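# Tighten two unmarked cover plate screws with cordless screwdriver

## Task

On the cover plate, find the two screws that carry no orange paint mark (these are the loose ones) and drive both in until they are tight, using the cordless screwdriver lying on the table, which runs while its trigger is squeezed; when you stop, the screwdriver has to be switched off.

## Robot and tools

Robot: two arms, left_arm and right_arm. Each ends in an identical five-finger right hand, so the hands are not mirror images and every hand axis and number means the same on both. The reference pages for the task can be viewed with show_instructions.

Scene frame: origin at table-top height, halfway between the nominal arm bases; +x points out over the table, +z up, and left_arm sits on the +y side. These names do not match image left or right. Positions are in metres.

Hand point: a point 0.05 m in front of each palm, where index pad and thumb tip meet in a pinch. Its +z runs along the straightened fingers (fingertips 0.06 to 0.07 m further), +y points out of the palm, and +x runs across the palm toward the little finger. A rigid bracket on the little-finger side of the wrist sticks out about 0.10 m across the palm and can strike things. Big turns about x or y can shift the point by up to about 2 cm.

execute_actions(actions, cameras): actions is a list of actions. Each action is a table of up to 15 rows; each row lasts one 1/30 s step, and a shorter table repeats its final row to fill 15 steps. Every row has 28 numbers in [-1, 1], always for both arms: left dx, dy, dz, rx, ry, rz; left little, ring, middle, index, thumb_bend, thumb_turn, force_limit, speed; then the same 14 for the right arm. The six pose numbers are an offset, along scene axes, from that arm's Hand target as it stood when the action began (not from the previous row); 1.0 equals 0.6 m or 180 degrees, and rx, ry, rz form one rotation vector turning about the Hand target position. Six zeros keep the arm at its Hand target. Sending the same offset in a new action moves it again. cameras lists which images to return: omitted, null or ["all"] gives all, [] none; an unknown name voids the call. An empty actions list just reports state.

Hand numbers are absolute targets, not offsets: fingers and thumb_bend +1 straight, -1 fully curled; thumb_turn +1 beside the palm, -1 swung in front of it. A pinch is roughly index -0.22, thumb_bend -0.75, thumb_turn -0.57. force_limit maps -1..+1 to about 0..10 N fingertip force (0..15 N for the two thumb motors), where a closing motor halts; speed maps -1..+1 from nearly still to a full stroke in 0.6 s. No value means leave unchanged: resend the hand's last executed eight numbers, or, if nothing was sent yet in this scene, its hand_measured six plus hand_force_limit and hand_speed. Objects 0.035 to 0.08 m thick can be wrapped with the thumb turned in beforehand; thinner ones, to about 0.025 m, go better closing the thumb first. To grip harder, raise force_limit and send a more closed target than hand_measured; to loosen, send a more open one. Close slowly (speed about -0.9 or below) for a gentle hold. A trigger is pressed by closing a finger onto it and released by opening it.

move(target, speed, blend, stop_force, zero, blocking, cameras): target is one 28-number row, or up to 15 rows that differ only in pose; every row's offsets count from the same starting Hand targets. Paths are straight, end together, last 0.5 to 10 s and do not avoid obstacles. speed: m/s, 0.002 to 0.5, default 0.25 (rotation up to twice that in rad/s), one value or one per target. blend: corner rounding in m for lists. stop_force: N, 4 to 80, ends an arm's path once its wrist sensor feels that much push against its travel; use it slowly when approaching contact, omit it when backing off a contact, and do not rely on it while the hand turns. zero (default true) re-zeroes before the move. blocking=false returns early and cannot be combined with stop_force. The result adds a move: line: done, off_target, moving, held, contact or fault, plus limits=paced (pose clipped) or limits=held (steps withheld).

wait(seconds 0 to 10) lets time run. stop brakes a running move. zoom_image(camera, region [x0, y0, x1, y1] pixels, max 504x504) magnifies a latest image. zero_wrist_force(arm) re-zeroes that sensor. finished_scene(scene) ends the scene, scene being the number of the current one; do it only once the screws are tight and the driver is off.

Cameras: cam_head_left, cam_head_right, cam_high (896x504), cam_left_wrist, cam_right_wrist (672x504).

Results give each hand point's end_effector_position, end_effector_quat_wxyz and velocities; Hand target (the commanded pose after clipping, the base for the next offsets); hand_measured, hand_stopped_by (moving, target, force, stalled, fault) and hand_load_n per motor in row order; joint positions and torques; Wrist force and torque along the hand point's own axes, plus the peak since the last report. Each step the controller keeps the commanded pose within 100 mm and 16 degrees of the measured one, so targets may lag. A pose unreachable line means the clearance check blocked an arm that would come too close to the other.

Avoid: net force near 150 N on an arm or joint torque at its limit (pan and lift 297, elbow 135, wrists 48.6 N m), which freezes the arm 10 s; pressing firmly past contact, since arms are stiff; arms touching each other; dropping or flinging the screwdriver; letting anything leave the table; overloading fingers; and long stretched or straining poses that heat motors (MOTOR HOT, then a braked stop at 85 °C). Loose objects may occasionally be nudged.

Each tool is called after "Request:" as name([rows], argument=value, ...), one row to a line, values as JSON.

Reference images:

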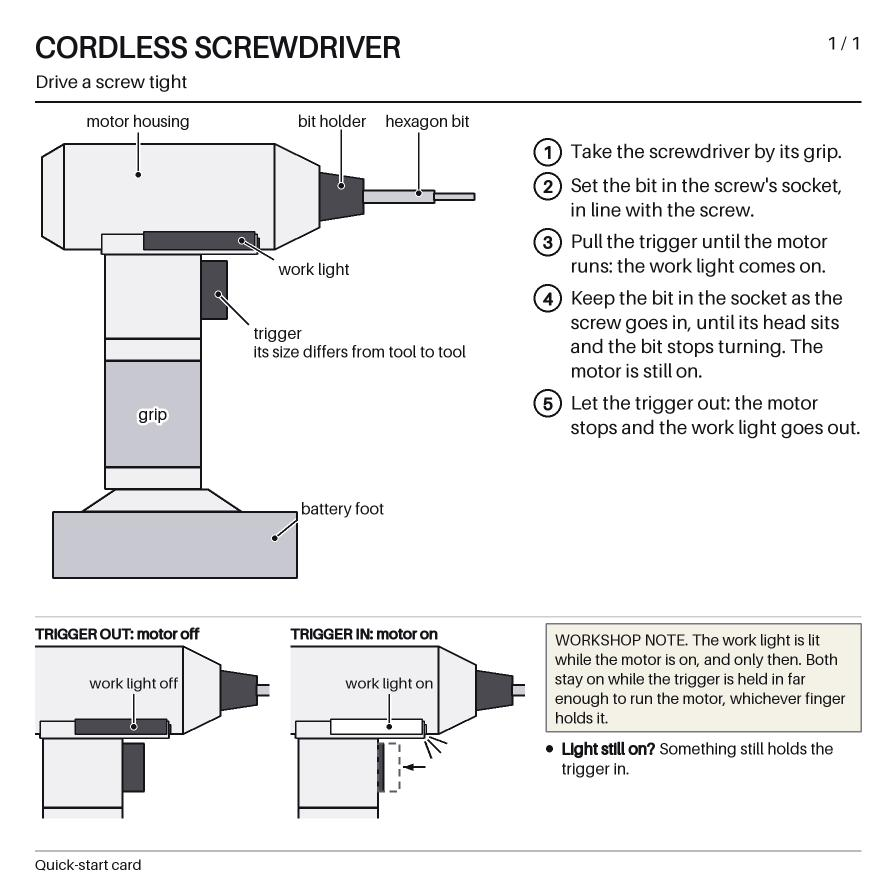

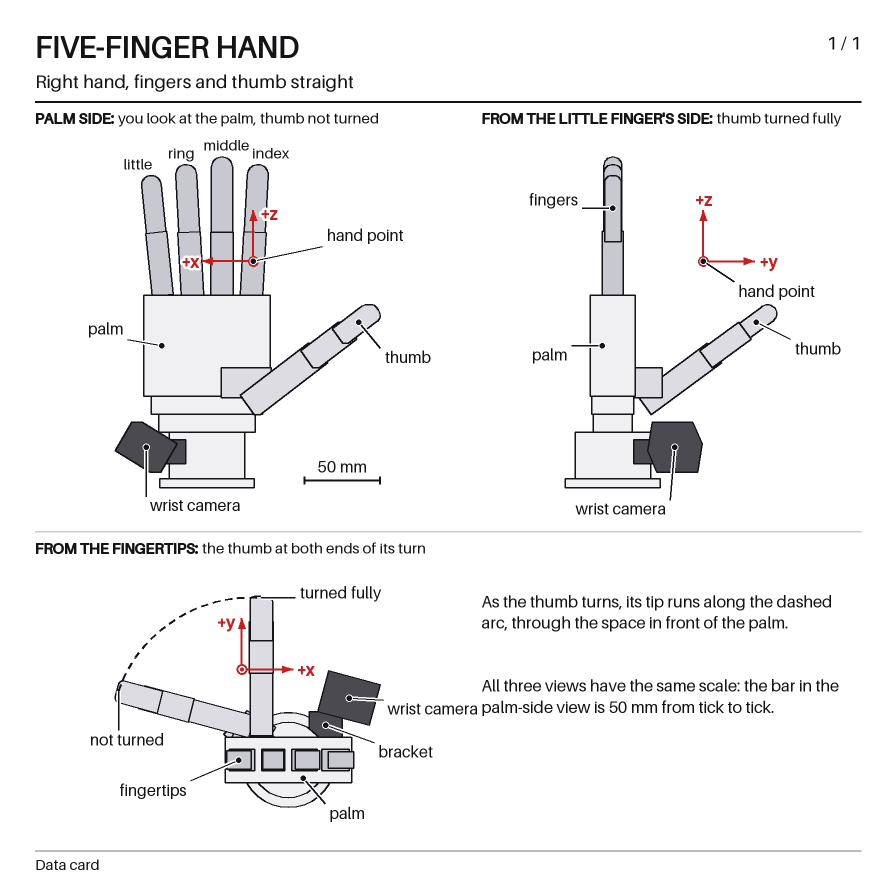

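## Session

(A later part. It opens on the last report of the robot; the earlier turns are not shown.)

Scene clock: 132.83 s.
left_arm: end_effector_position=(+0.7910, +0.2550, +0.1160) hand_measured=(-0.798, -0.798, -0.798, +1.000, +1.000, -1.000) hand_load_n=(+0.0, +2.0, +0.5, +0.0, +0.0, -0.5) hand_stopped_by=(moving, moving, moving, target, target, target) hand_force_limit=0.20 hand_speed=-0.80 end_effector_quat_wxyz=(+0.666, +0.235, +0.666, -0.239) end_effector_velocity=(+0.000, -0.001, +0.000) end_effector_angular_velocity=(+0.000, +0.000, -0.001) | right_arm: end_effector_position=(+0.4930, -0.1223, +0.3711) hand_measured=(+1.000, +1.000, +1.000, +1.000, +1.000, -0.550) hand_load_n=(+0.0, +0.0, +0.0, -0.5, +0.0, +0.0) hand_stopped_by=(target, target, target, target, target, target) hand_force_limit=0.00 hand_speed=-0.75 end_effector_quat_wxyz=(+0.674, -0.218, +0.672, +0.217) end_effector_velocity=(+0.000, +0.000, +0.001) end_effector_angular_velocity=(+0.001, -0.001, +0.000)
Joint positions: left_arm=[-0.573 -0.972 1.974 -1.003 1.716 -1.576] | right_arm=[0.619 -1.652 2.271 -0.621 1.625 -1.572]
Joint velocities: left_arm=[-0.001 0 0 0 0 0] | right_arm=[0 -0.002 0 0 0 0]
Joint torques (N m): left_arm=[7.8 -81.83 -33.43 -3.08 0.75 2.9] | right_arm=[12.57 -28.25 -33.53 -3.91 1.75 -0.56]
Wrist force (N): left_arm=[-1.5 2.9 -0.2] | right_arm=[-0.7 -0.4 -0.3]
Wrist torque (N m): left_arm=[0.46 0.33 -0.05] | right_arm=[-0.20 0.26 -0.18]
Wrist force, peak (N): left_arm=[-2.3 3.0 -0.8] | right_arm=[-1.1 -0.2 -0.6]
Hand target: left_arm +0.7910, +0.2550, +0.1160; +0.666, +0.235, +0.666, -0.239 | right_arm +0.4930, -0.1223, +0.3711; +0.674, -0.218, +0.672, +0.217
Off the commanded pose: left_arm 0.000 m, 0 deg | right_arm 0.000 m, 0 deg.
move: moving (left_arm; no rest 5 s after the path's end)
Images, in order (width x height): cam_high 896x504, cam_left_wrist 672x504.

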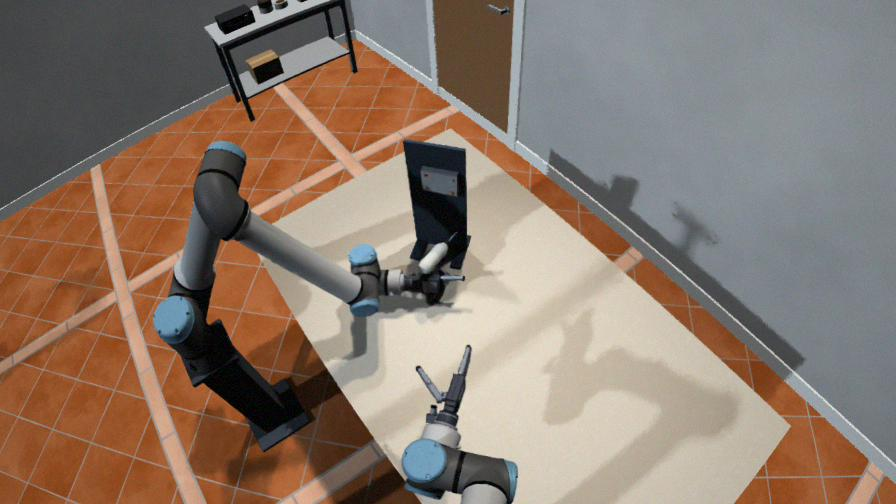

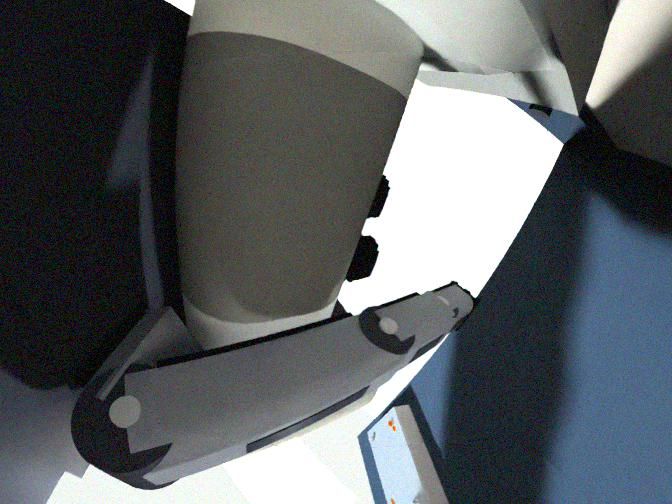

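Request:
wait(seconds=1.5, cameras=["cam_left_wrist","cam_high","cam_right_wrist"])

Request:
zoom_image(camera="cam_high", region=[360, 130, 510, 310])

Request:
zoom_image(camera="cam_right_wrist", region=[350, 0, 500, 120])

Scene clock: 134.53 s.
left_arm: end_effector_position=(+0.7910, +0.2550, +0.1160) hand_measured=(-0.864, -0.830, -0.830, +1.000, +1.000, -1.000) hand_load_n=(+6.5, +5.0, +6.0, +0.0, +0.0, +0.5) hand_stopped_by=(force, force, force, target, target, target) hand_force_limit=0.20 hand_speed=-0.80 end_effector_quat_wxyz=(+0.666, +0.235, +0.666, -0.239) end_effector_velocity=(+0.000, +0.000, +0.000) end_effector_angular_velocity=(+0.001, +0.001, +0.000) | right_arm: end_effector_position=(+0.4930, -0.1223, +0.3711) hand_measured=(+1.000, +1.000, +1.000, +1.000, +1.000, -0.550) hand_load_n=(+0.0, +0.0, +0.0, +0.0, +0.0, -0.5) hand_stopped_by=(target, target, target, target, target, target) hand_force_limit=0.00 hand_speed=-0.75 end_effector_quat_wxyz=(+0.674, -0.218, +0.672, +0.217) end_effector_velocity=(+0.000, +0.000, +0.001) end_effector_angular_velocity=(+0.001, -0.001, +0.000)
Joint positions: left_arm=[-0.573 -0.972 1.974 -1.003 1.716 -1.576] | right_arm=[0.619 -1.652 2.271 -0.621 1.625 -1.572]
Joint velocities: left_arm=[0 0 0 0.001 0 0] | right_arm=[0 -0.001 0 0 0 0]
Joint torques (N m): left_arm=[8.68 -81 -31.8 -4.32 2.04 2.79] | right_arm=[12.24 -27.99 -33.84 -3.93 1.75 -0.52]
Wrist force (N): left_arm=[-3.6 4.4 0.1] | right_arm=[-0.2 -0.2 -0.5]
Wrist torque (N m): left_arm=[0.53 0.11 0.34] | right_arm=[-0.16 0.19 -0.15]
Wrist force, peak (N): left_arm=[-3.7 4.4 -0.2] | right_arm=[-0.8 0.0 -0.7]
Hand target: left_arm +0.7910, +0.2550, +0.1160; +0.666, +0.235, +0.666, -0.239 | right_arm +0.4930, -0.1223, +0.3711; +0.674, -0.218, +0.672, +0.217
Off the commanded pose: left_arm 0.000 m, 0 deg | right_arm 0.000 m, 0 deg.
wait: 1.50 s; at rest by 0.13 s
Images, in order (width x height): cam_high 896x504, cam_left_wrist 672x504, cam_right_wrist 672x504.

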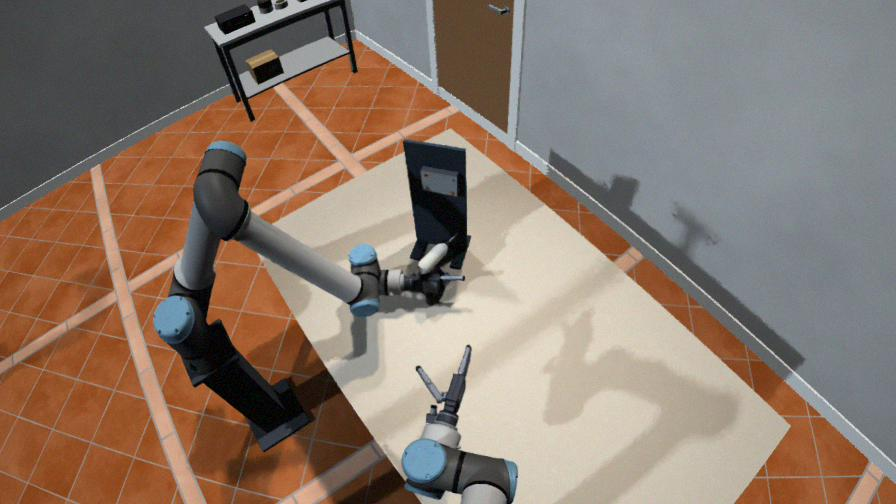

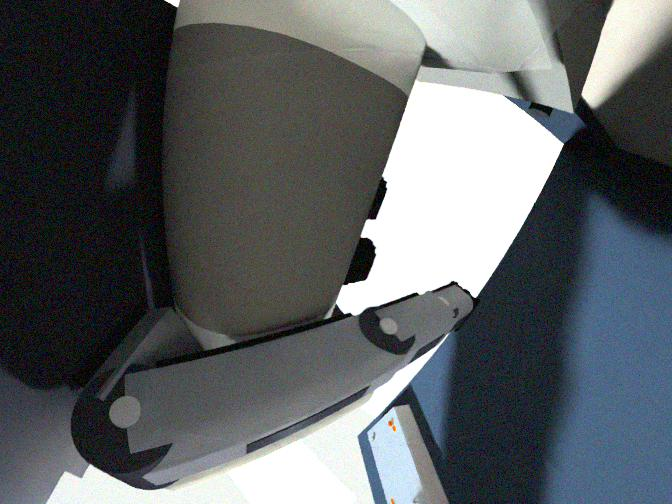

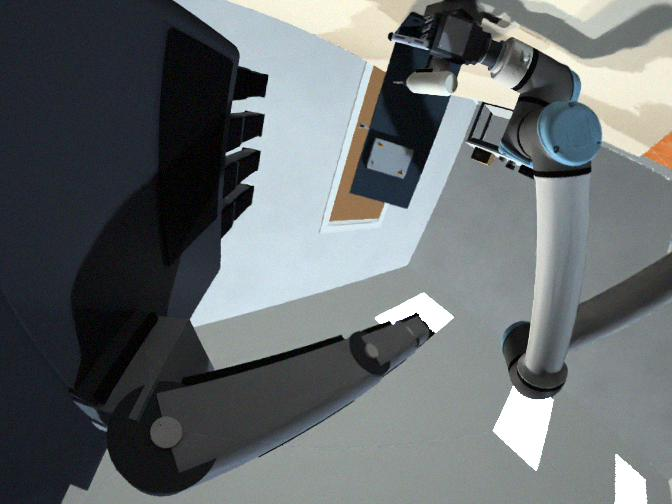

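Scaled by 2.800.

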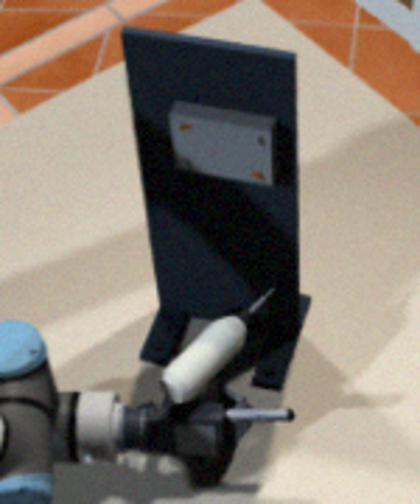

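Scaled by 3.360 from the camera's 672x504 image, which has a finer 960x720 frame.

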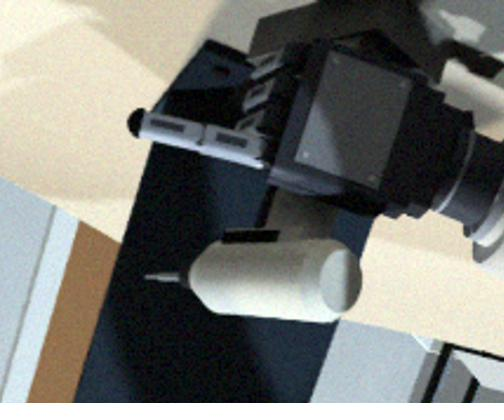

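Request:
move(target=[0,0,0,0,0,0,-1,-1,-1,1,-1,-1,0.2,-0.8,0,0,0,0,0,0,1,1,1,1,1,-0.55,0,-0.75], cameras=["cam_left_wrist","cam_high","cam_right_wrist"])

Request:
zoom_image(camera="cam_right_wrist", region=[350, 0, 500, 120])

Scene clock: 137.43 s.
left_arm: end_effector_position=(+0.7910, +0.2550, +0.1160) hand_measured=(-0.864, -0.830, -0.830, +1.000, +0.564, -1.000) hand_load_n=(+6.0, +5.0, +6.0, +0.0, +9.0, +3.0) hand_stopped_by=(force, force, force, target, force, target) hand_force_limit=0.20 hand_speed=-0.80 end_effector_quat_wxyz=(+0.666, +0.235, +0.666, -0.239) end_effector_velocity=(+0.000, +0.000, -0.001) end_effector_angular_velocity=(+0.000, +0.001, +0.000) | right_arm: end_effector_position=(+0.4930, -0.1223, +0.3711) hand_measured=(+1.000, +1.000, +1.000, +1.000, +1.000, -0.550) hand_load_n=(+0.0, +0.0, +0.0, +0.0, +0.0, +0.0) hand_stopped_by=(target, target, target, target, target, target) hand_force_limit=0.00 hand_speed=-0.75 end_effector_quat_wxyz=(+0.674, -0.218, +0.672, +0.217) end_effector_velocity=(+0.000, +0.000, +0.000) end_effector_angular_velocity=(+0.000, +0.001, +0.000)
Joint positions: left_arm=[-0.573 -0.972 1.974 -1.003 1.716 -1.576] | right_arm=[0.619 -1.652 2.271 -0.621 1.625 -1.572]
Joint velocities: left_arm=[0 0.001 0 0 0.001 0] | right_arm=[0 -0.001 0 0.002 0 0]
Joint torques (N m): left_arm=[8.06 -74.38 -29.86 -4.08 0.95 3.28] | right_arm=[11.92 -28.28 -33.68 -3.66 1.81 -0.58]
Wrist force (N): left_arm=[-4.2 4.1 -0.4] | right_arm=[-0.5 -0.2 -0.6]
Wrist torque (N m): left_arm=[0.40 0.05 0.34] | right_arm=[-0.16 0.24 -0.17]
Wrist force, peak (N): left_arm=[-4.3 4.8 -0.6] | right_arm=[-1.1 -0.1 -0.4]
Hand target: left_arm +0.7910, +0.2550, +0.1160; +0.666, +0.235, +0.666, -0.239 | right_arm +0.4930, -0.1223, +0.3711; +0.674, -0.218, +0.672, +0.217
Off the commanded pose: left_arm 0.000 m, 0 deg | right_arm 0.000 m, 0 deg.
move: done
Images, in order (width x height): cam_high 896x504, cam_left_wrist 672x504, cam_right_wrist 672x504.

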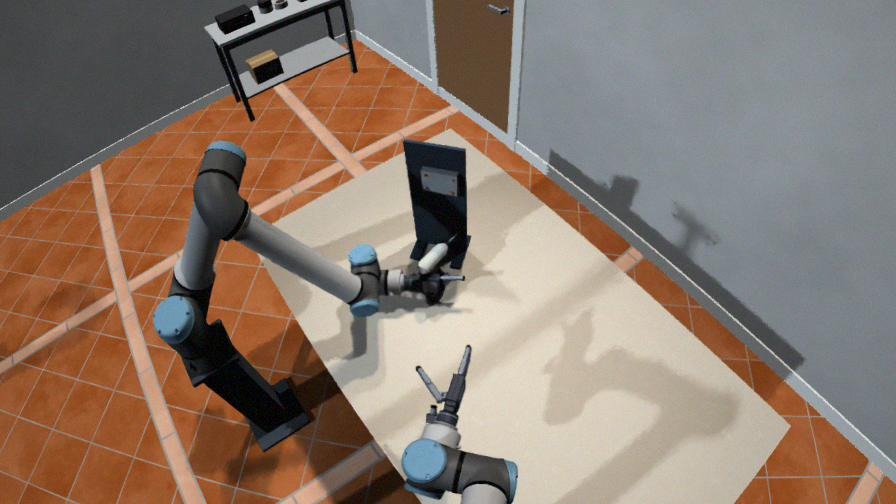

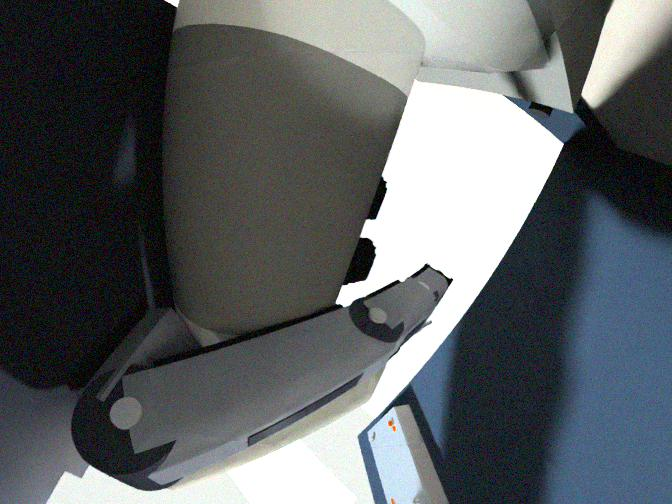

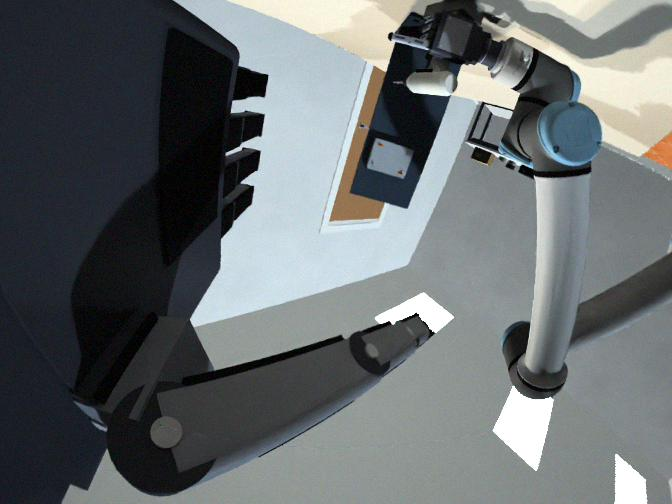

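Scaled by 3.360 from the camera's 672x504 image, which has a finer 960x720 frame.

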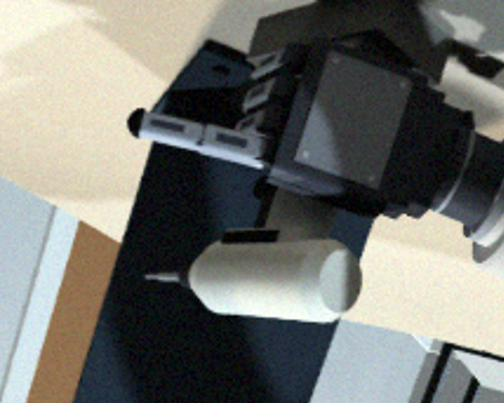

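Request:
move(target=[0,0,0,0,0,0,-1,-1,-1,-0.95,-1,-1,0.2,-0.8,0,0,0,0,0,0,1,1,1,1,1,-0.55,0,-0.75], cameras=["cam_left_wrist","cam_high","cam_right_wrist"])

Request:
zoom_image(camera="cam_right_wrist", region=[350, 0, 500, 120])

Scene clock: 142.90 s.
left_arm: end_effector_position=(+0.7910, +0.2550, +0.1160) hand_measured=(-0.864, -0.830, -0.830, -0.674, +0.564, -1.000) hand_load_n=(+6.0, +5.0, +5.5, +7.5, +9.0, +3.0) hand_stopped_by=(force, force, force, force, force, target) hand_force_limit=0.20 hand_speed=-0.80 end_effector_quat_wxyz=(+0.666, +0.235, +0.666, -0.239) end_effector_velocity=(+0.000, +0.001, +0.000) end_effector_angular_velocity=(+0.000, -0.001, +0.000) | right_arm: end_effector_position=(+0.4930, -0.1223, +0.3711) hand_measured=(+1.000, +1.000, +1.000, +1.000, +1.000, -0.550) hand_load_n=(+0.0, +0.0, +0.0, +0.0, +0.0, +0.0) hand_stopped_by=(target, target, target, target, target, target) hand_force_limit=0.00 hand_speed=-0.75 end_effector_quat_wxyz=(+0.674, -0.218, +0.672, +0.217) end_effector_velocity=(+0.000, +0.000, +0.000) end_effector_angular_velocity=(+0.001, +0.000, -0.001)
Joint positions: left_arm=[-0.573 -0.972 1.974 -1.003 1.716 -1.576] | right_arm=[0.619 -1.652 2.271 -0.621 1.625 -1.572]
Joint velocities: left_arm=[0.001 0 0 0 0.001 0.001] | right_arm=[0 0 0 -0.001 0 0]
Joint torques (N m): left_arm=[2.22 -73.54 -26.65 -0.26 1.16 2.73] | right_arm=[11.76 -28.62 -34.14 -3.49 1.68 -0.64]
Wrist force (N): left_arm=[-2.2 1.9 0.5] | right_arm=[-0.6 -0.5 -0.4]
Wrist torque (N m): left_arm=[0.50 0.14 0.15] | right_arm=[-0.22 0.25 -0.18]
Wrist force, peak (N): left_arm=[-4.5 4.8 -0.5] | right_arm=[-1.4 -0.2 -0.2]
Hand target: left_arm +0.7910, +0.2550, +0.1160; +0.666, +0.235, +0.666, -0.239 | right_arm +0.4930, -0.1223, +0.3711; +0.674, -0.218, +0.672, +0.217
Off the commanded pose: left_arm 0.000 m, 0 deg | right_arm 0.000 m, 0 deg.
move: done
Images, in order (width x height): cam_high 896x504, cam_left_wrist 672x504, cam_right_wrist 672x504.

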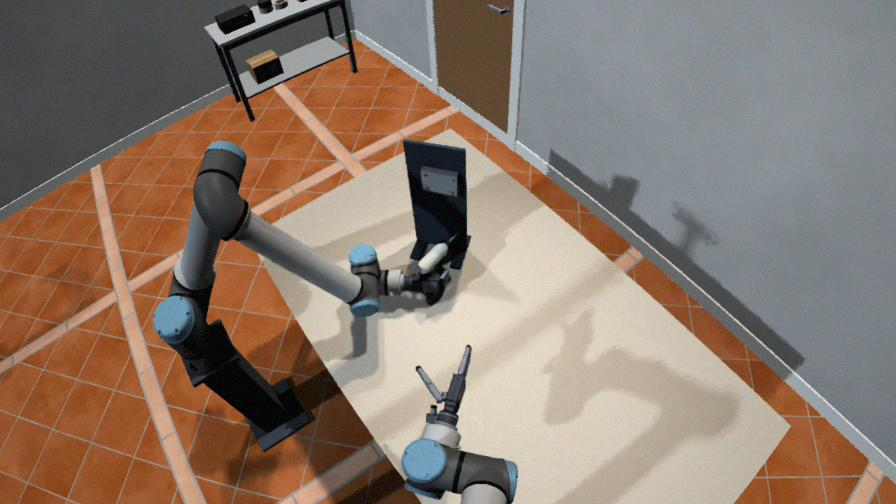

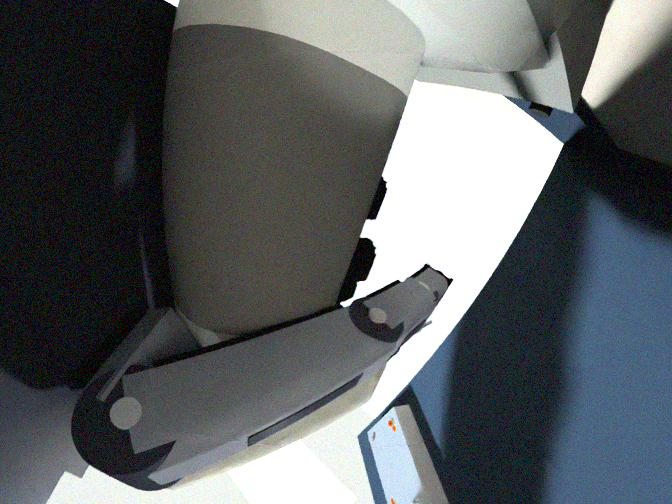

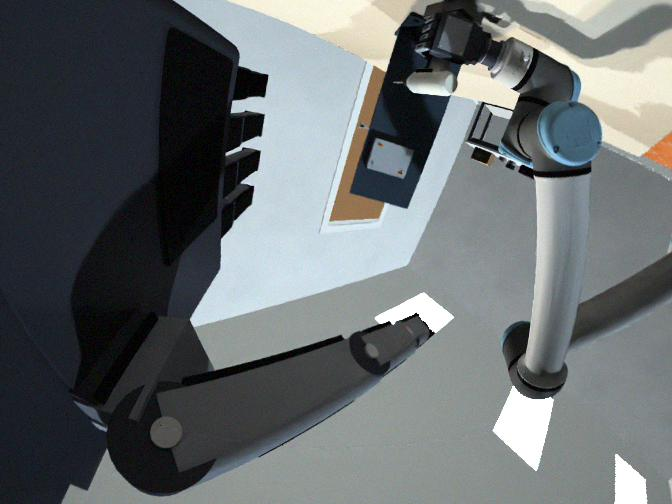

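Scaled by 3.360 from the camera's 672x504 image, which has a finer 960x720 frame.

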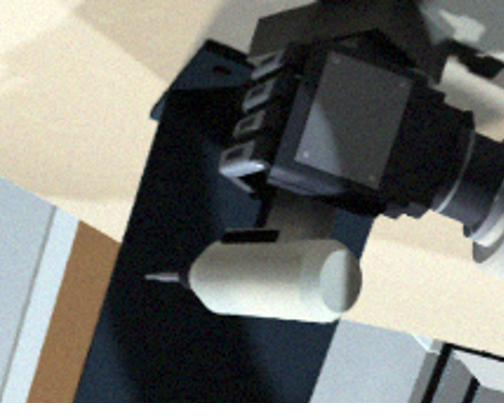

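Request:
move(target=[0,0,0,0,0,0,-1,-1,-1,1,-1,-1,0.2,-0.5,0.6,0.2,-0.2,0,0,0.356,1,1,1,1,1,-0.55,0,-0.75], speed=0.2, cameras=["cam_high","cam_right_wrist"])

Scene clock: 146.90 s.
left_arm: end_effector_position=(+0.7910, +0.2550, +0.1160) hand_measured=(-0.864, -0.830, -0.830, +1.000, +0.564, -1.000) hand_load_n=(+6.0, +5.0, +6.0, +0.0, +9.0, +2.5) hand_stopped_by=(force, force, force, target, force, target) hand_force_limit=0.20 hand_speed=-0.50 end_effector_quat_wxyz=(+0.666, +0.235, +0.666, -0.239) end_effector_velocity=(+0.000, +0.000, -0.001) end_effector_angular_velocity=(+0.000, +0.001, +0.001) | right_arm: end_effector_position=(+0.8530, -0.0015, +0.2521) hand_measured=(+1.000, +1.000, +1.000, +1.000, +1.000, -0.550) hand_load_n=(+0.0, +0.0, +0.0, +0.0, +0.0, +0.0) hand_stopped_by=(target, target, target, target, target, target) hand_force_limit=0.00 hand_speed=-0.75 end_effector_quat_wxyz=(-0.456, +0.541, -0.454, -0.542) end_effector_velocity=(+0.000, +0.000, +0.001) end_effector_angular_velocity=(+0.001, -0.002, +0.001)
Joint positions: left_arm=[-0.573 -0.972 1.974 -1.003 1.716 -1.576] | right_arm=[0.261 -0.744 1.207 -0.486 0.149 -1.549]
Joint velocities: left_arm=[0 0 0 0.001 0 0] | right_arm=[0 -0.001 -0.001 -0.004 -0.001 0.002]
Joint torques (N m): left_arm=[6.68 -71.04 -22.21 2.13 1.4 2.85] | right_arm=[14.69 -98.19 -44.48 -2.27 -1.46 1.94]
Wrist force (N): left_arm=[-4.1 4.4 -0.3] | right_arm=[-0.6 -0.3 -0.2]
Wrist torque (N m): left_arm=[0.49 0.05 0.37] | right_arm=[-0.21 0.25 -0.18]
Wrist force, peak (N): left_arm=[-4.7 5.0 -0.3] | right_arm=[-0.9 0.5 -2.2]
Hand target: left_arm +0.7910, +0.2550, +0.1160; +0.666, +0.235, +0.666, -0.239 | right_arm +0.8530, -0.0014, +0.2521; -0.456, +0.541, -0.454, -0.542
Off the commanded pose: left_arm 0.000 m, 0 deg | right_arm 0.001 m, 0 deg.
move: done
Images, in order (width x height): cam_high 896x504, cam_right_wrist 672x504.

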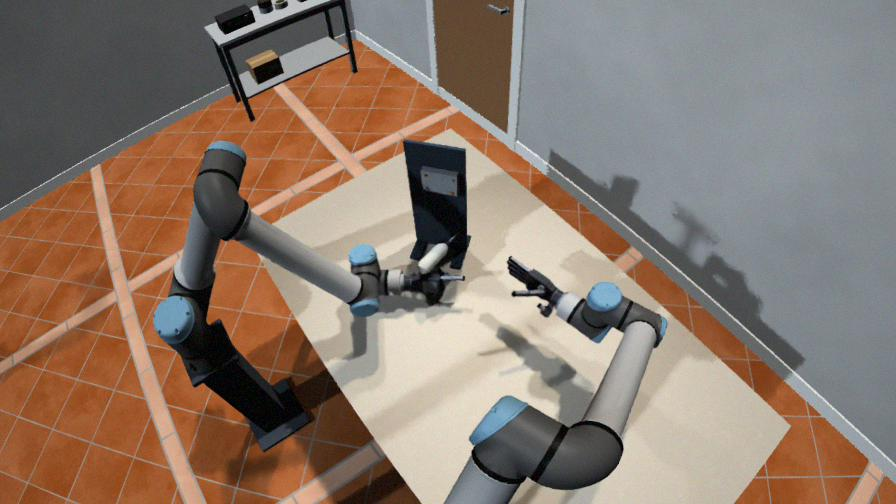

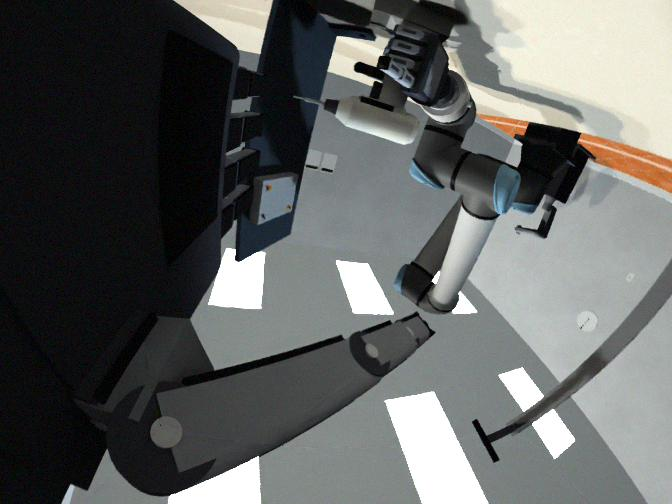

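Very useful view.

Request:
zoom_image(camera="cam_right_wrist", region=[230, 0, 470, 180])

Request:
zoom_image(camera="cam_right_wrist", region=[330, 20, 450, 150])

Scaled by 2.100 from the camera's 672x504 image, which has a finer 960x720 frame.

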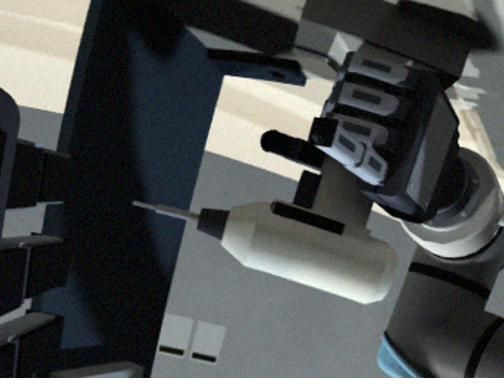

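Scaled by 3.877 from the camera's 672x504 image, which has a finer 960x720 frame.

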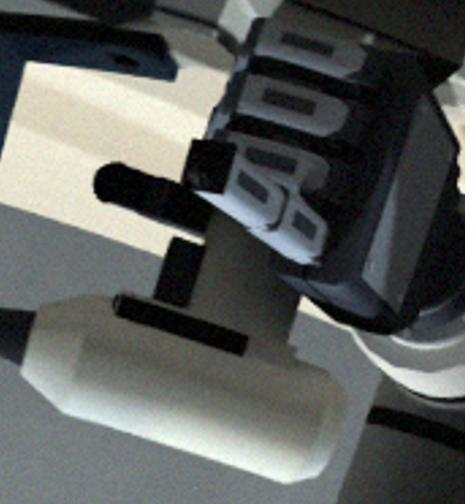

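Request:
move(target=[0,0,0,0,0,0,0.6,0.6,0.6,1,0.8,-1,0.2,-0.4,0,0,0,0,0,0,1,1,1,1,1,-0.55,0,-0.75], cameras=["cam_high","cam_right_wrist"])

Request:
zoom_image(camera="cam_right_wrist", region=[330, 20, 450, 150])

Request:
move(target=[0,0,0.022,0,0,0,0.6,0.6,0.6,1,0.8,-1,0.2,-0.4,0,0,0,0,0,0,1,1,1,1,1,-0.55,0,-0.75], speed=0.03, stop_force=4, cameras=["cam_left_wrist","cam_right_wrist"])

Request:
zoom_image(camera="cam_right_wrist", region=[330, 20, 450, 150])

Scene clock: 149.37 s.
left_arm: end_effector_position=(+0.7910, +0.2550, +0.1160) hand_measured=(+0.600, +0.600, +0.600, +1.000, +0.800, -1.000) hand_load_n=(+0.0, +0.0, +0.0, +0.0, +0.0, +0.0) hand_stopped_by=(target, target, target, target, target, target) hand_force_limit=0.20 hand_speed=-0.40 end_effector_quat_wxyz=(+0.666, +0.235, +0.666, -0.239) end_effector_velocity=(+0.000, +0.000, +0.000) end_effector_angular_velocity=(+0.000, +0.000, +0.000) | right_arm: end_effector_position=(+0.8530, -0.0014, +0.2521) hand_measured=(+1.000, +1.000, +1.000, +1.000, +1.000, -0.550) hand_load_n=(+0.0, +0.0, +0.0, +0.0, +0.0, -0.5) hand_stopped_by=(target, target, target, target, target, target) hand_force_limit=0.00 hand_speed=-0.75 end_effector_quat_wxyz=(-0.456, +0.541, -0.454, -0.542) end_effector_velocity=(+0.000, +0.000, -0.001) end_effector_angular_velocity=(+0.000, +0.001, +0.000)
Joint positions: left_arm=[-0.573 -0.972 1.974 -1.003 1.716 -1.576] | right_arm=[0.261 -0.744 1.207 -0.486 0.149 -1.549]
Joint velocities: left_arm=[0 0 0 0 0 0] | right_arm=[0 0.001 0 0 0 0]
Joint torques (N m): left_arm=[7.15 -68.61 -21.32 -5.27 0.86 2.25] | right_arm=[13.14 -97.61 -41.17 1.14 -1.1 -2.32]
Wrist force (N): left_arm=[-1.9 2.8 -0.9] | right_arm=[-0.5 -0.7 -0.8]
Wrist torque (N m): left_arm=[0.50 0.42 -0.15] | right_arm=[-0.24 0.25 -0.19]
Wrist force, peak (N): left_arm=[-4.3 4.7 -0.3] | right_arm=[-0.2 -0.8 -1.0]
Hand target: left_arm +0.7910, +0.2550, +0.1160; +0.666, +0.235, +0.666, -0.239 | right_arm +0.8530, -0.0014, +0.2521; -0.456, +0.541, -0.454, -0.542
Off the commanded pose: left_arm 0.000 m, 0 deg | right_arm 0.000 m, 0 deg.
move: done
Images, in order (width x height): cam_high 896x504, cam_right_wrist 672x504.

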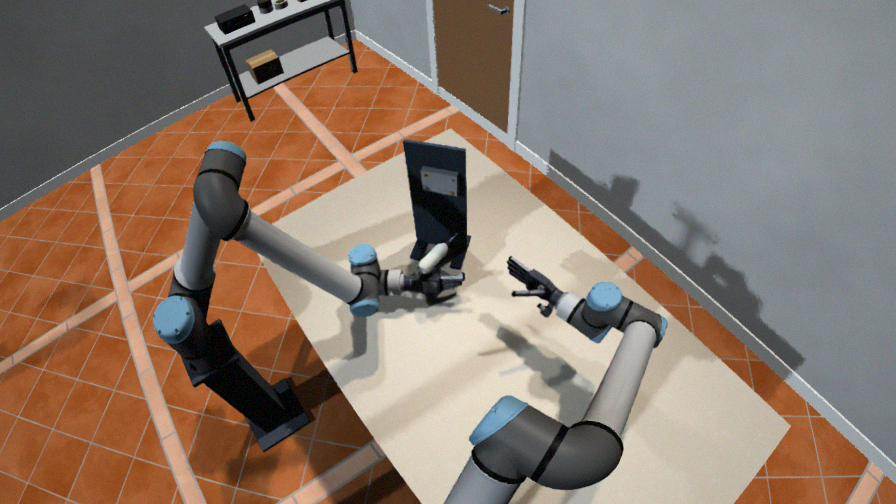

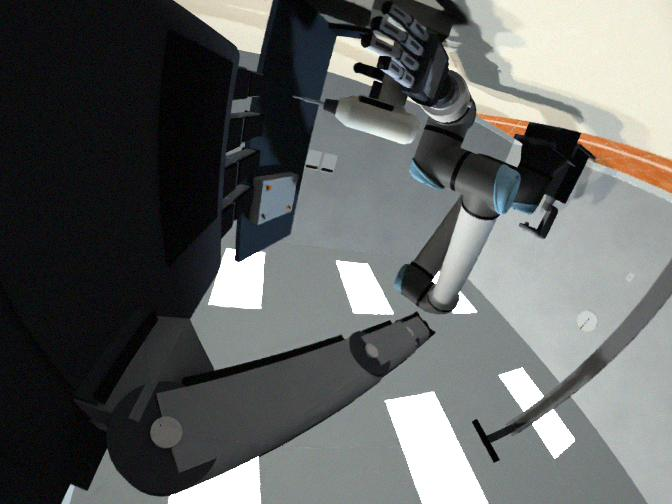

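Scaled by 3.877 from the camera's 672x504 image, which has a finer 960x720 frame.

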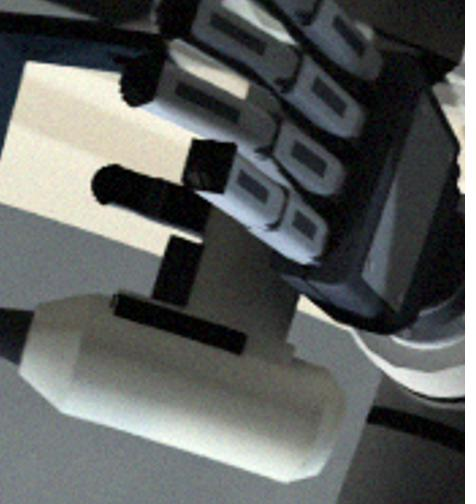

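Scene clock: 150.97 s.
left_arm: end_effector_position=(+0.7910, +0.2550, +0.1292) hand_measured=(+0.600, +0.600, +0.600, +1.000, +0.800, -1.000) hand_load_n=(+0.0, +0.0, +0.0, +0.0, +0.0, -0.5) hand_stopped_by=(target, target, target, target, target, target) hand_force_limit=0.20 hand_speed=-0.40 end_effector_quat_wxyz=(+0.666, +0.235, +0.666, -0.239) end_effector_velocity=(+0.000, -0.001, +0.000) end_effector_angular_velocity=(-0.001, +0.000, -0.001) | right_arm: end_effector_position=(+0.8530, -0.0014, +0.2521) hand_measured=(+1.000, +1.000, +1.000, +1.000, +1.000, -0.550) hand_load_n=(+0.0, +0.0, +0.0, +0.0, +0.0, +0.0) hand_stopped_by=(target, target, target, target, target, target) hand_force_limit=0.00 hand_speed=-0.75 end_effector_quat_wxyz=(-0.456, +0.541, -0.454, -0.542) end_effector_velocity=(+0.000, +0.000, +0.001) end_effector_angular_velocity=(+0.000, -0.001, +0.000)
Joint positions: left_arm=[-0.573 -0.991 1.973 -0.982 1.716 -1.576] | right_arm=[0.261 -0.744 1.207 -0.486 0.149 -1.549]
Joint velocities: left_arm=[-0.001 0 0 0 0.001 -0.001] | right_arm=[0 -0.001 0 0 0 0]
Joint torques (N m): left_arm=[2.61 -47.46 -27.85 -5.13 0.8 2.91] | right_arm=[12.44 -97.96 -37.39 0.09 -1.09 -2.2]
Wrist force (N): left_arm=[-2.1 2.7 -0.8] | right_arm=[-0.2 -0.1 -0.3]
Wrist torque (N m): left_arm=[0.46 0.45 -0.16] | right_arm=[-0.17 0.19 -0.15]
Wrist force, peak (N): left_arm=[-1.9 3.3 -0.8] | right_arm=[-0.4 -0.4 -1.1]
Hand target: left_arm +0.7910, +0.2550, +0.1292; +0.666, +0.235, +0.666, -0.239 | right_arm +0.8530, -0.0014, +0.2521; -0.456, +0.541, -0.454, -0.542
Off the commanded pose: left_arm 0.000 m, 0 deg | right_arm 0.000 m, 0 deg.
move: done
Images, in order (width x height): cam_left_wrist 672x504, cam_right_wrist 672x504.

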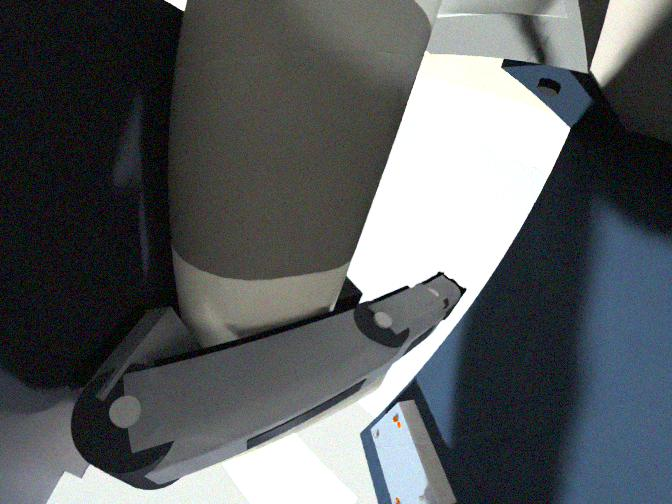

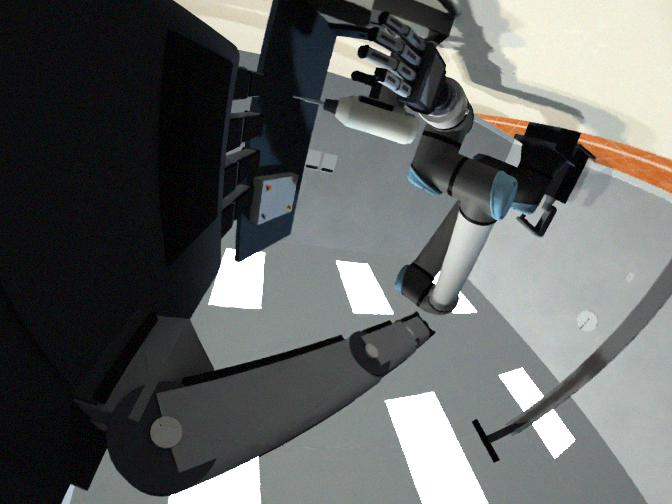

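Scaled by 3.877 from the camera's 672x504 image, which has a finer 960x720 frame.

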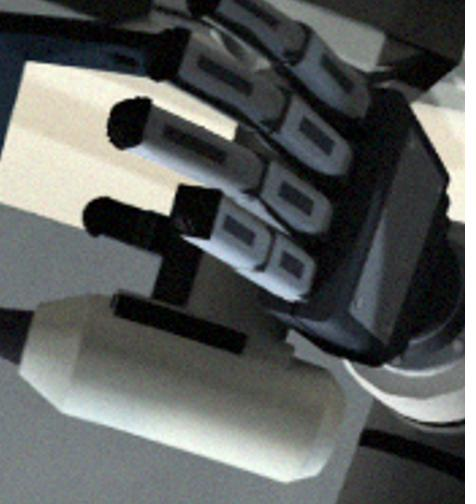

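Request:
move(target=[0,0,0,0,0,0,0.6,0.6,0.6,1,0.55,-1,0.2,-0.6,0,0,0,0,0,0,1,1,1,1,1,-0.55,0,-0.75], cameras=[])

Request:
move(target=[0,0,0,0,0,0,-1,-1,-1,1,0.55,-1,0.5,-0.7,0,0,0,0,0,0,1,1,1,1,1,-0.55,0,-0.75], cameras=[])

Request:
wait(seconds=1, cameras=["cam_left_wrist","cam_right_wrist","cam_high"])

Request:
zoom_image(camera="cam_right_wrist", region=[330, 20, 450, 150])

Scene clock: 152.07 s.
left_arm: end_effector_position=(+0.7910, +0.2550, +0.1292) hand_measured=(+0.600, +0.600, +0.600, +1.000, +0.550, -1.000) hand_load_n=(+0.0, +0.0, -0.5, +0.0, +1.0, +0.0) hand_stopped_by=(target, target, target, target, target, target) hand_force_limit=0.20 hand_speed=-0.60 end_effector_quat_wxyz=(+0.666, +0.235, +0.666, -0.239) end_effector_velocity=(+0.000, +0.000, +0.000) end_effector_angular_velocity=(-0.002, +0.000, +0.000) | right_arm: end_effector_position=(+0.8530, -0.0014, +0.2521) hand_measured=(+1.000, +1.000, +1.000, +1.000, +1.000, -0.550) hand_load_n=(+0.0, +0.0, +0.0, +0.0, +0.0, +0.0) hand_stopped_by=(target, target, target, target, target, target) hand_force_limit=0.00 hand_speed=-0.75 end_effector_quat_wxyz=(-0.456, +0.541, -0.454, -0.542) end_effector_velocity=(+0.000, +0.000, +0.000) end_effector_angular_velocity=(+0.000, -0.001, +0.000)
Joint positions: left_arm=[-0.573 -0.991 1.973 -0.982 1.716 -1.576] | right_arm=[0.261 -0.744 1.207 -0.486 0.149 -1.549]
Joint velocities: left_arm=[0 0 0 0 0 -0.002] | right_arm=[0 0 0 -0.001 0 0]
Joint torques (N m): left_arm=[1.41 -46.87 -17.75 -4.25 1.05 2.9] | right_arm=[11.7 -96.72 -34.87 -0.59 -1.13 -2.31]
Wrist force (N): left_arm=[-1.6 3.3 -1.8] | right_arm=[-0.6 -0.7 -0.3]
Wrist torque (N m): left_arm=[0.52 0.40 -0.10] | right_arm=[-0.26 0.26 -0.18]
Wrist force, peak (N): left_arm=[-1.9 3.9 -1.9] | right_arm=[-0.7 -0.4 -0.6]
Hand target: left_arm +0.7910, +0.2550, +0.1292; +0.666, +0.235, +0.666, -0.239 | right_arm +0.8530, -0.0014, +0.2521; -0.456, +0.541, -0.454, -0.542
Off the commanded pose: left_arm 0.000 m, 0 deg | right_arm 0.000 m, 0 deg.
move: done
No camera images: "cameras" was empty.

Scene clock: 155.27 s.
left_arm: end_effector_position=(+0.7910, +0.2550, +0.1292) hand_measured=(-0.862, -0.830, -0.828, +1.000, +0.552, -1.000) hand_load_n=(+9.0, +7.0, +8.0, +0.5, +4.5, +2.0) hand_stopped_by=(force, force, force, target, target, target) hand_force_limit=0.50 hand_speed=-0.70 end_effector_quat_wxyz=(+0.666, +0.235, +0.666, -0.239) end_effector_velocity=(+0.000, -0.001, +0.000) end_effector_angular_velocity=(+0.000, +0.001, -0.001) | right_arm: end_effector_position=(+0.8530, -0.0014, +0.2521) hand_measured=(+1.000, +1.000, +1.000, +1.000, +1.000, -0.550) hand_load_n=(+0.0, +0.0, +0.0, +0.0, +0.0, -0.5) hand_stopped_by=(target, target, target, target, target, target) hand_force_limit=0.00 hand_speed=-0.75 end_effector_quat_wxyz=(-0.456, +0.541, -0.454, -0.542) end_effector_velocity=(+0.000, +0.000, +0.001) end_effector_angular_velocity=(+0.000, +0.000, +0.000)
Joint positions: left_arm=[-0.573 -0.991 1.973 -0.982 1.716 -1.576] | right_arm=[0.261 -0.744 1.207 -0.486 0.149 -1.549]
Joint velocities: left_arm=[0 0 0 0 0.001 -0.001] | right_arm=[0 -0.001 0 0.001 0 0]
Joint torques (N m): left_arm=[-1.26 -51.65 -15.03 -1.73 0.62 2.55] | right_arm=[8.56 -99.07 -33.72 -2.56 -0.93 -2.01]
Wrist force (N): left_arm=[-6.5 4.5 -1.0] | right_arm=[-0.7 -0.3 -0.7]
Wrist torque (N m): left_arm=[0.46 0.01 0.41] | right_arm=[-0.17 0.28 -0.18]
Wrist force, peak (N): left_arm=[-7.0 4.8 -0.7] | right_arm=[-0.8 -0.6 -0.8]
Hand target: left_arm +0.7910, +0.2550, +0.1292; +0.666, +0.235, +0.666, -0.239 | right_arm +0.8530, -0.0014, +0.2521; -0.456, +0.541, -0.454, -0.542
Off the commanded pose: left_arm 0.000 m, 0 deg | right_arm 0.000 m, 0 deg.
move: done
No camera images: "cameras" was empty.

Scene clock: 156.27 s.
left_arm: end_effector_position=(+0.7910, +0.2550, +0.1292) hand_measured=(-0.862, -0.830, -0.828, +1.000, +0.552, -1.000) hand_load_n=(+9.0, +6.5, +7.5, +0.0, +4.5, +2.0) hand_stopped_by=(force, force, force, target, target, target) hand_force_limit=0.50 hand_speed=-0.70 end_effector_quat_wxyz=(+0.666, +0.235, +0.666, -0.239) end_effector_velocity=(+0.000, +0.000, +0.000) end_effector_angular_velocity=(-0.001, +0.000, -0.001) | right_arm: end_effector_position=(+0.8530, -0.0014, +0.2521) hand_measured=(+1.000, +1.000, +1.000, +1.000, +1.000, -0.550) hand_load_n=(+0.0, +0.0, +0.0, +0.0, +0.0, +0.0) hand_stopped_by=(target, target, target, target, target, target) hand_force_limit=0.00 hand_speed=-0.75 end_effector_quat_wxyz=(-0.456, +0.541, -0.454, -0.542) end_effector_velocity=(+0.000, +0.000, -0.001) end_effector_angular_velocity=(+0.000, +0.000, +0.000)
Joint positions: left_arm=[-0.573 -0.991 1.973 -0.982 1.716 -1.576] | right_arm=[0.261 -0.744 1.207 -0.486 0.149 -1.549]
Joint velocities: left_arm=[0 0 0 0 0.001 0] | right_arm=[0 0.001 0 -0.001 0 0]
Joint torques (N m): left_arm=[-0.42 -49.86 -15.42 -1.28 -0.03 2.78] | right_arm=[7.76 -98.81 -34.13 -2.63 -0.89 -2.12]
Wrist force (N): left_arm=[-7.1 4.5 -1.0] | right_arm=[-0.2 -0.2 -0.5]
Wrist torque (N m): left_arm=[0.49 0.09 0.37] | right_arm=[-0.18 0.20 -0.15]
Wrist force, peak (N): left_arm=[-7.2 4.6 -0.6] | right_arm=[-0.7 -0.5 -0.9]
Hand target: left_arm +0.7910, +0.2550, +0.1292; +0.666, +0.235, +0.666, -0.239 | right_arm +0.8530, -0.0014, +0.2521; -0.456, +0.541, -0.454, -0.542
Off the commanded pose: left_arm 0.000 m, 0 deg | right_arm 0.000 m, 0 deg.
wait: 1.00 s; at rest by 0.17 s
Images, in order (width x height): cam_high 896x504, cam_left_wrist 672x504, cam_right_wrist 672x504.

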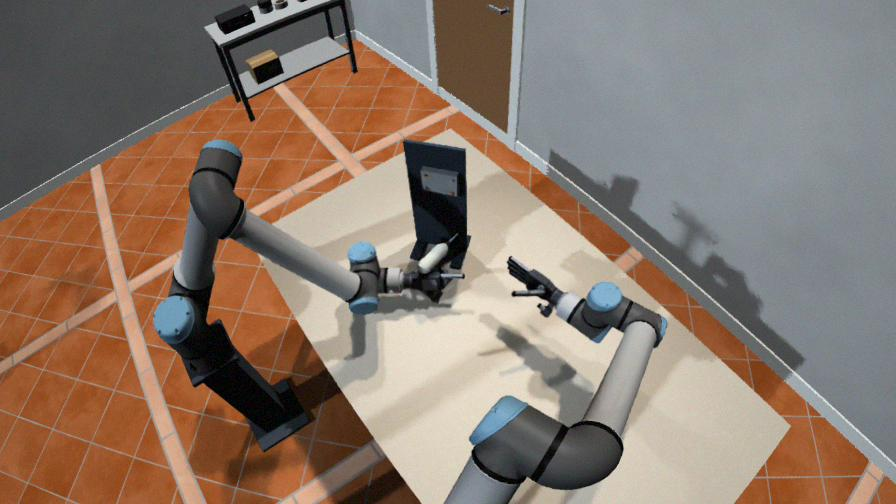

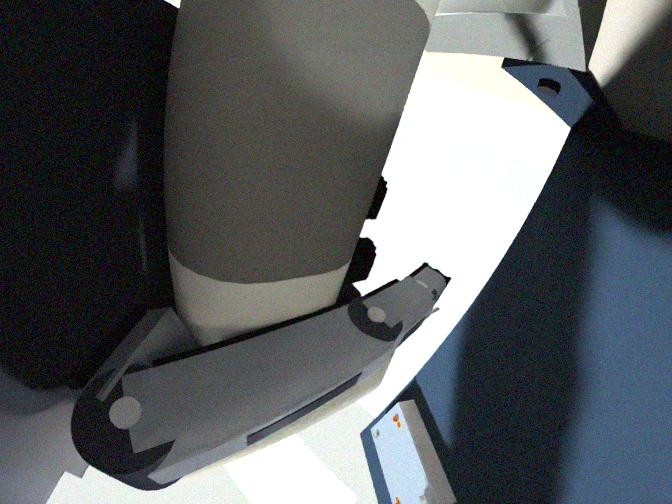

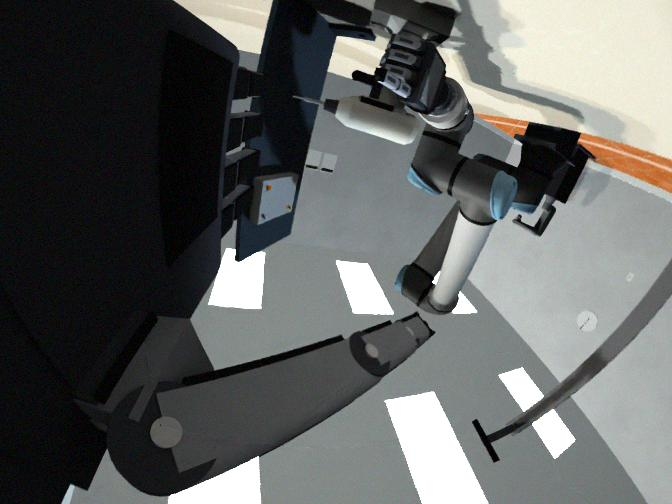

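Scaled by 3.877 from the camera's 672x504 image, which has a finer 960x720 frame.

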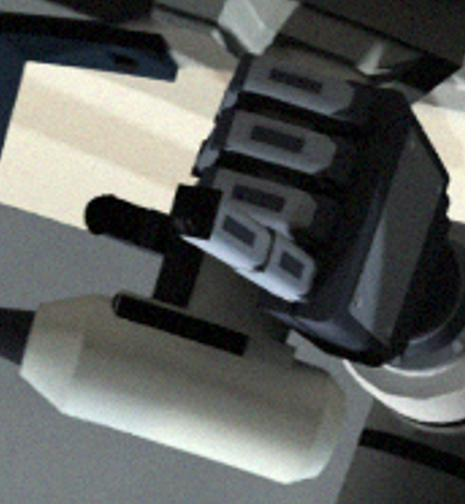

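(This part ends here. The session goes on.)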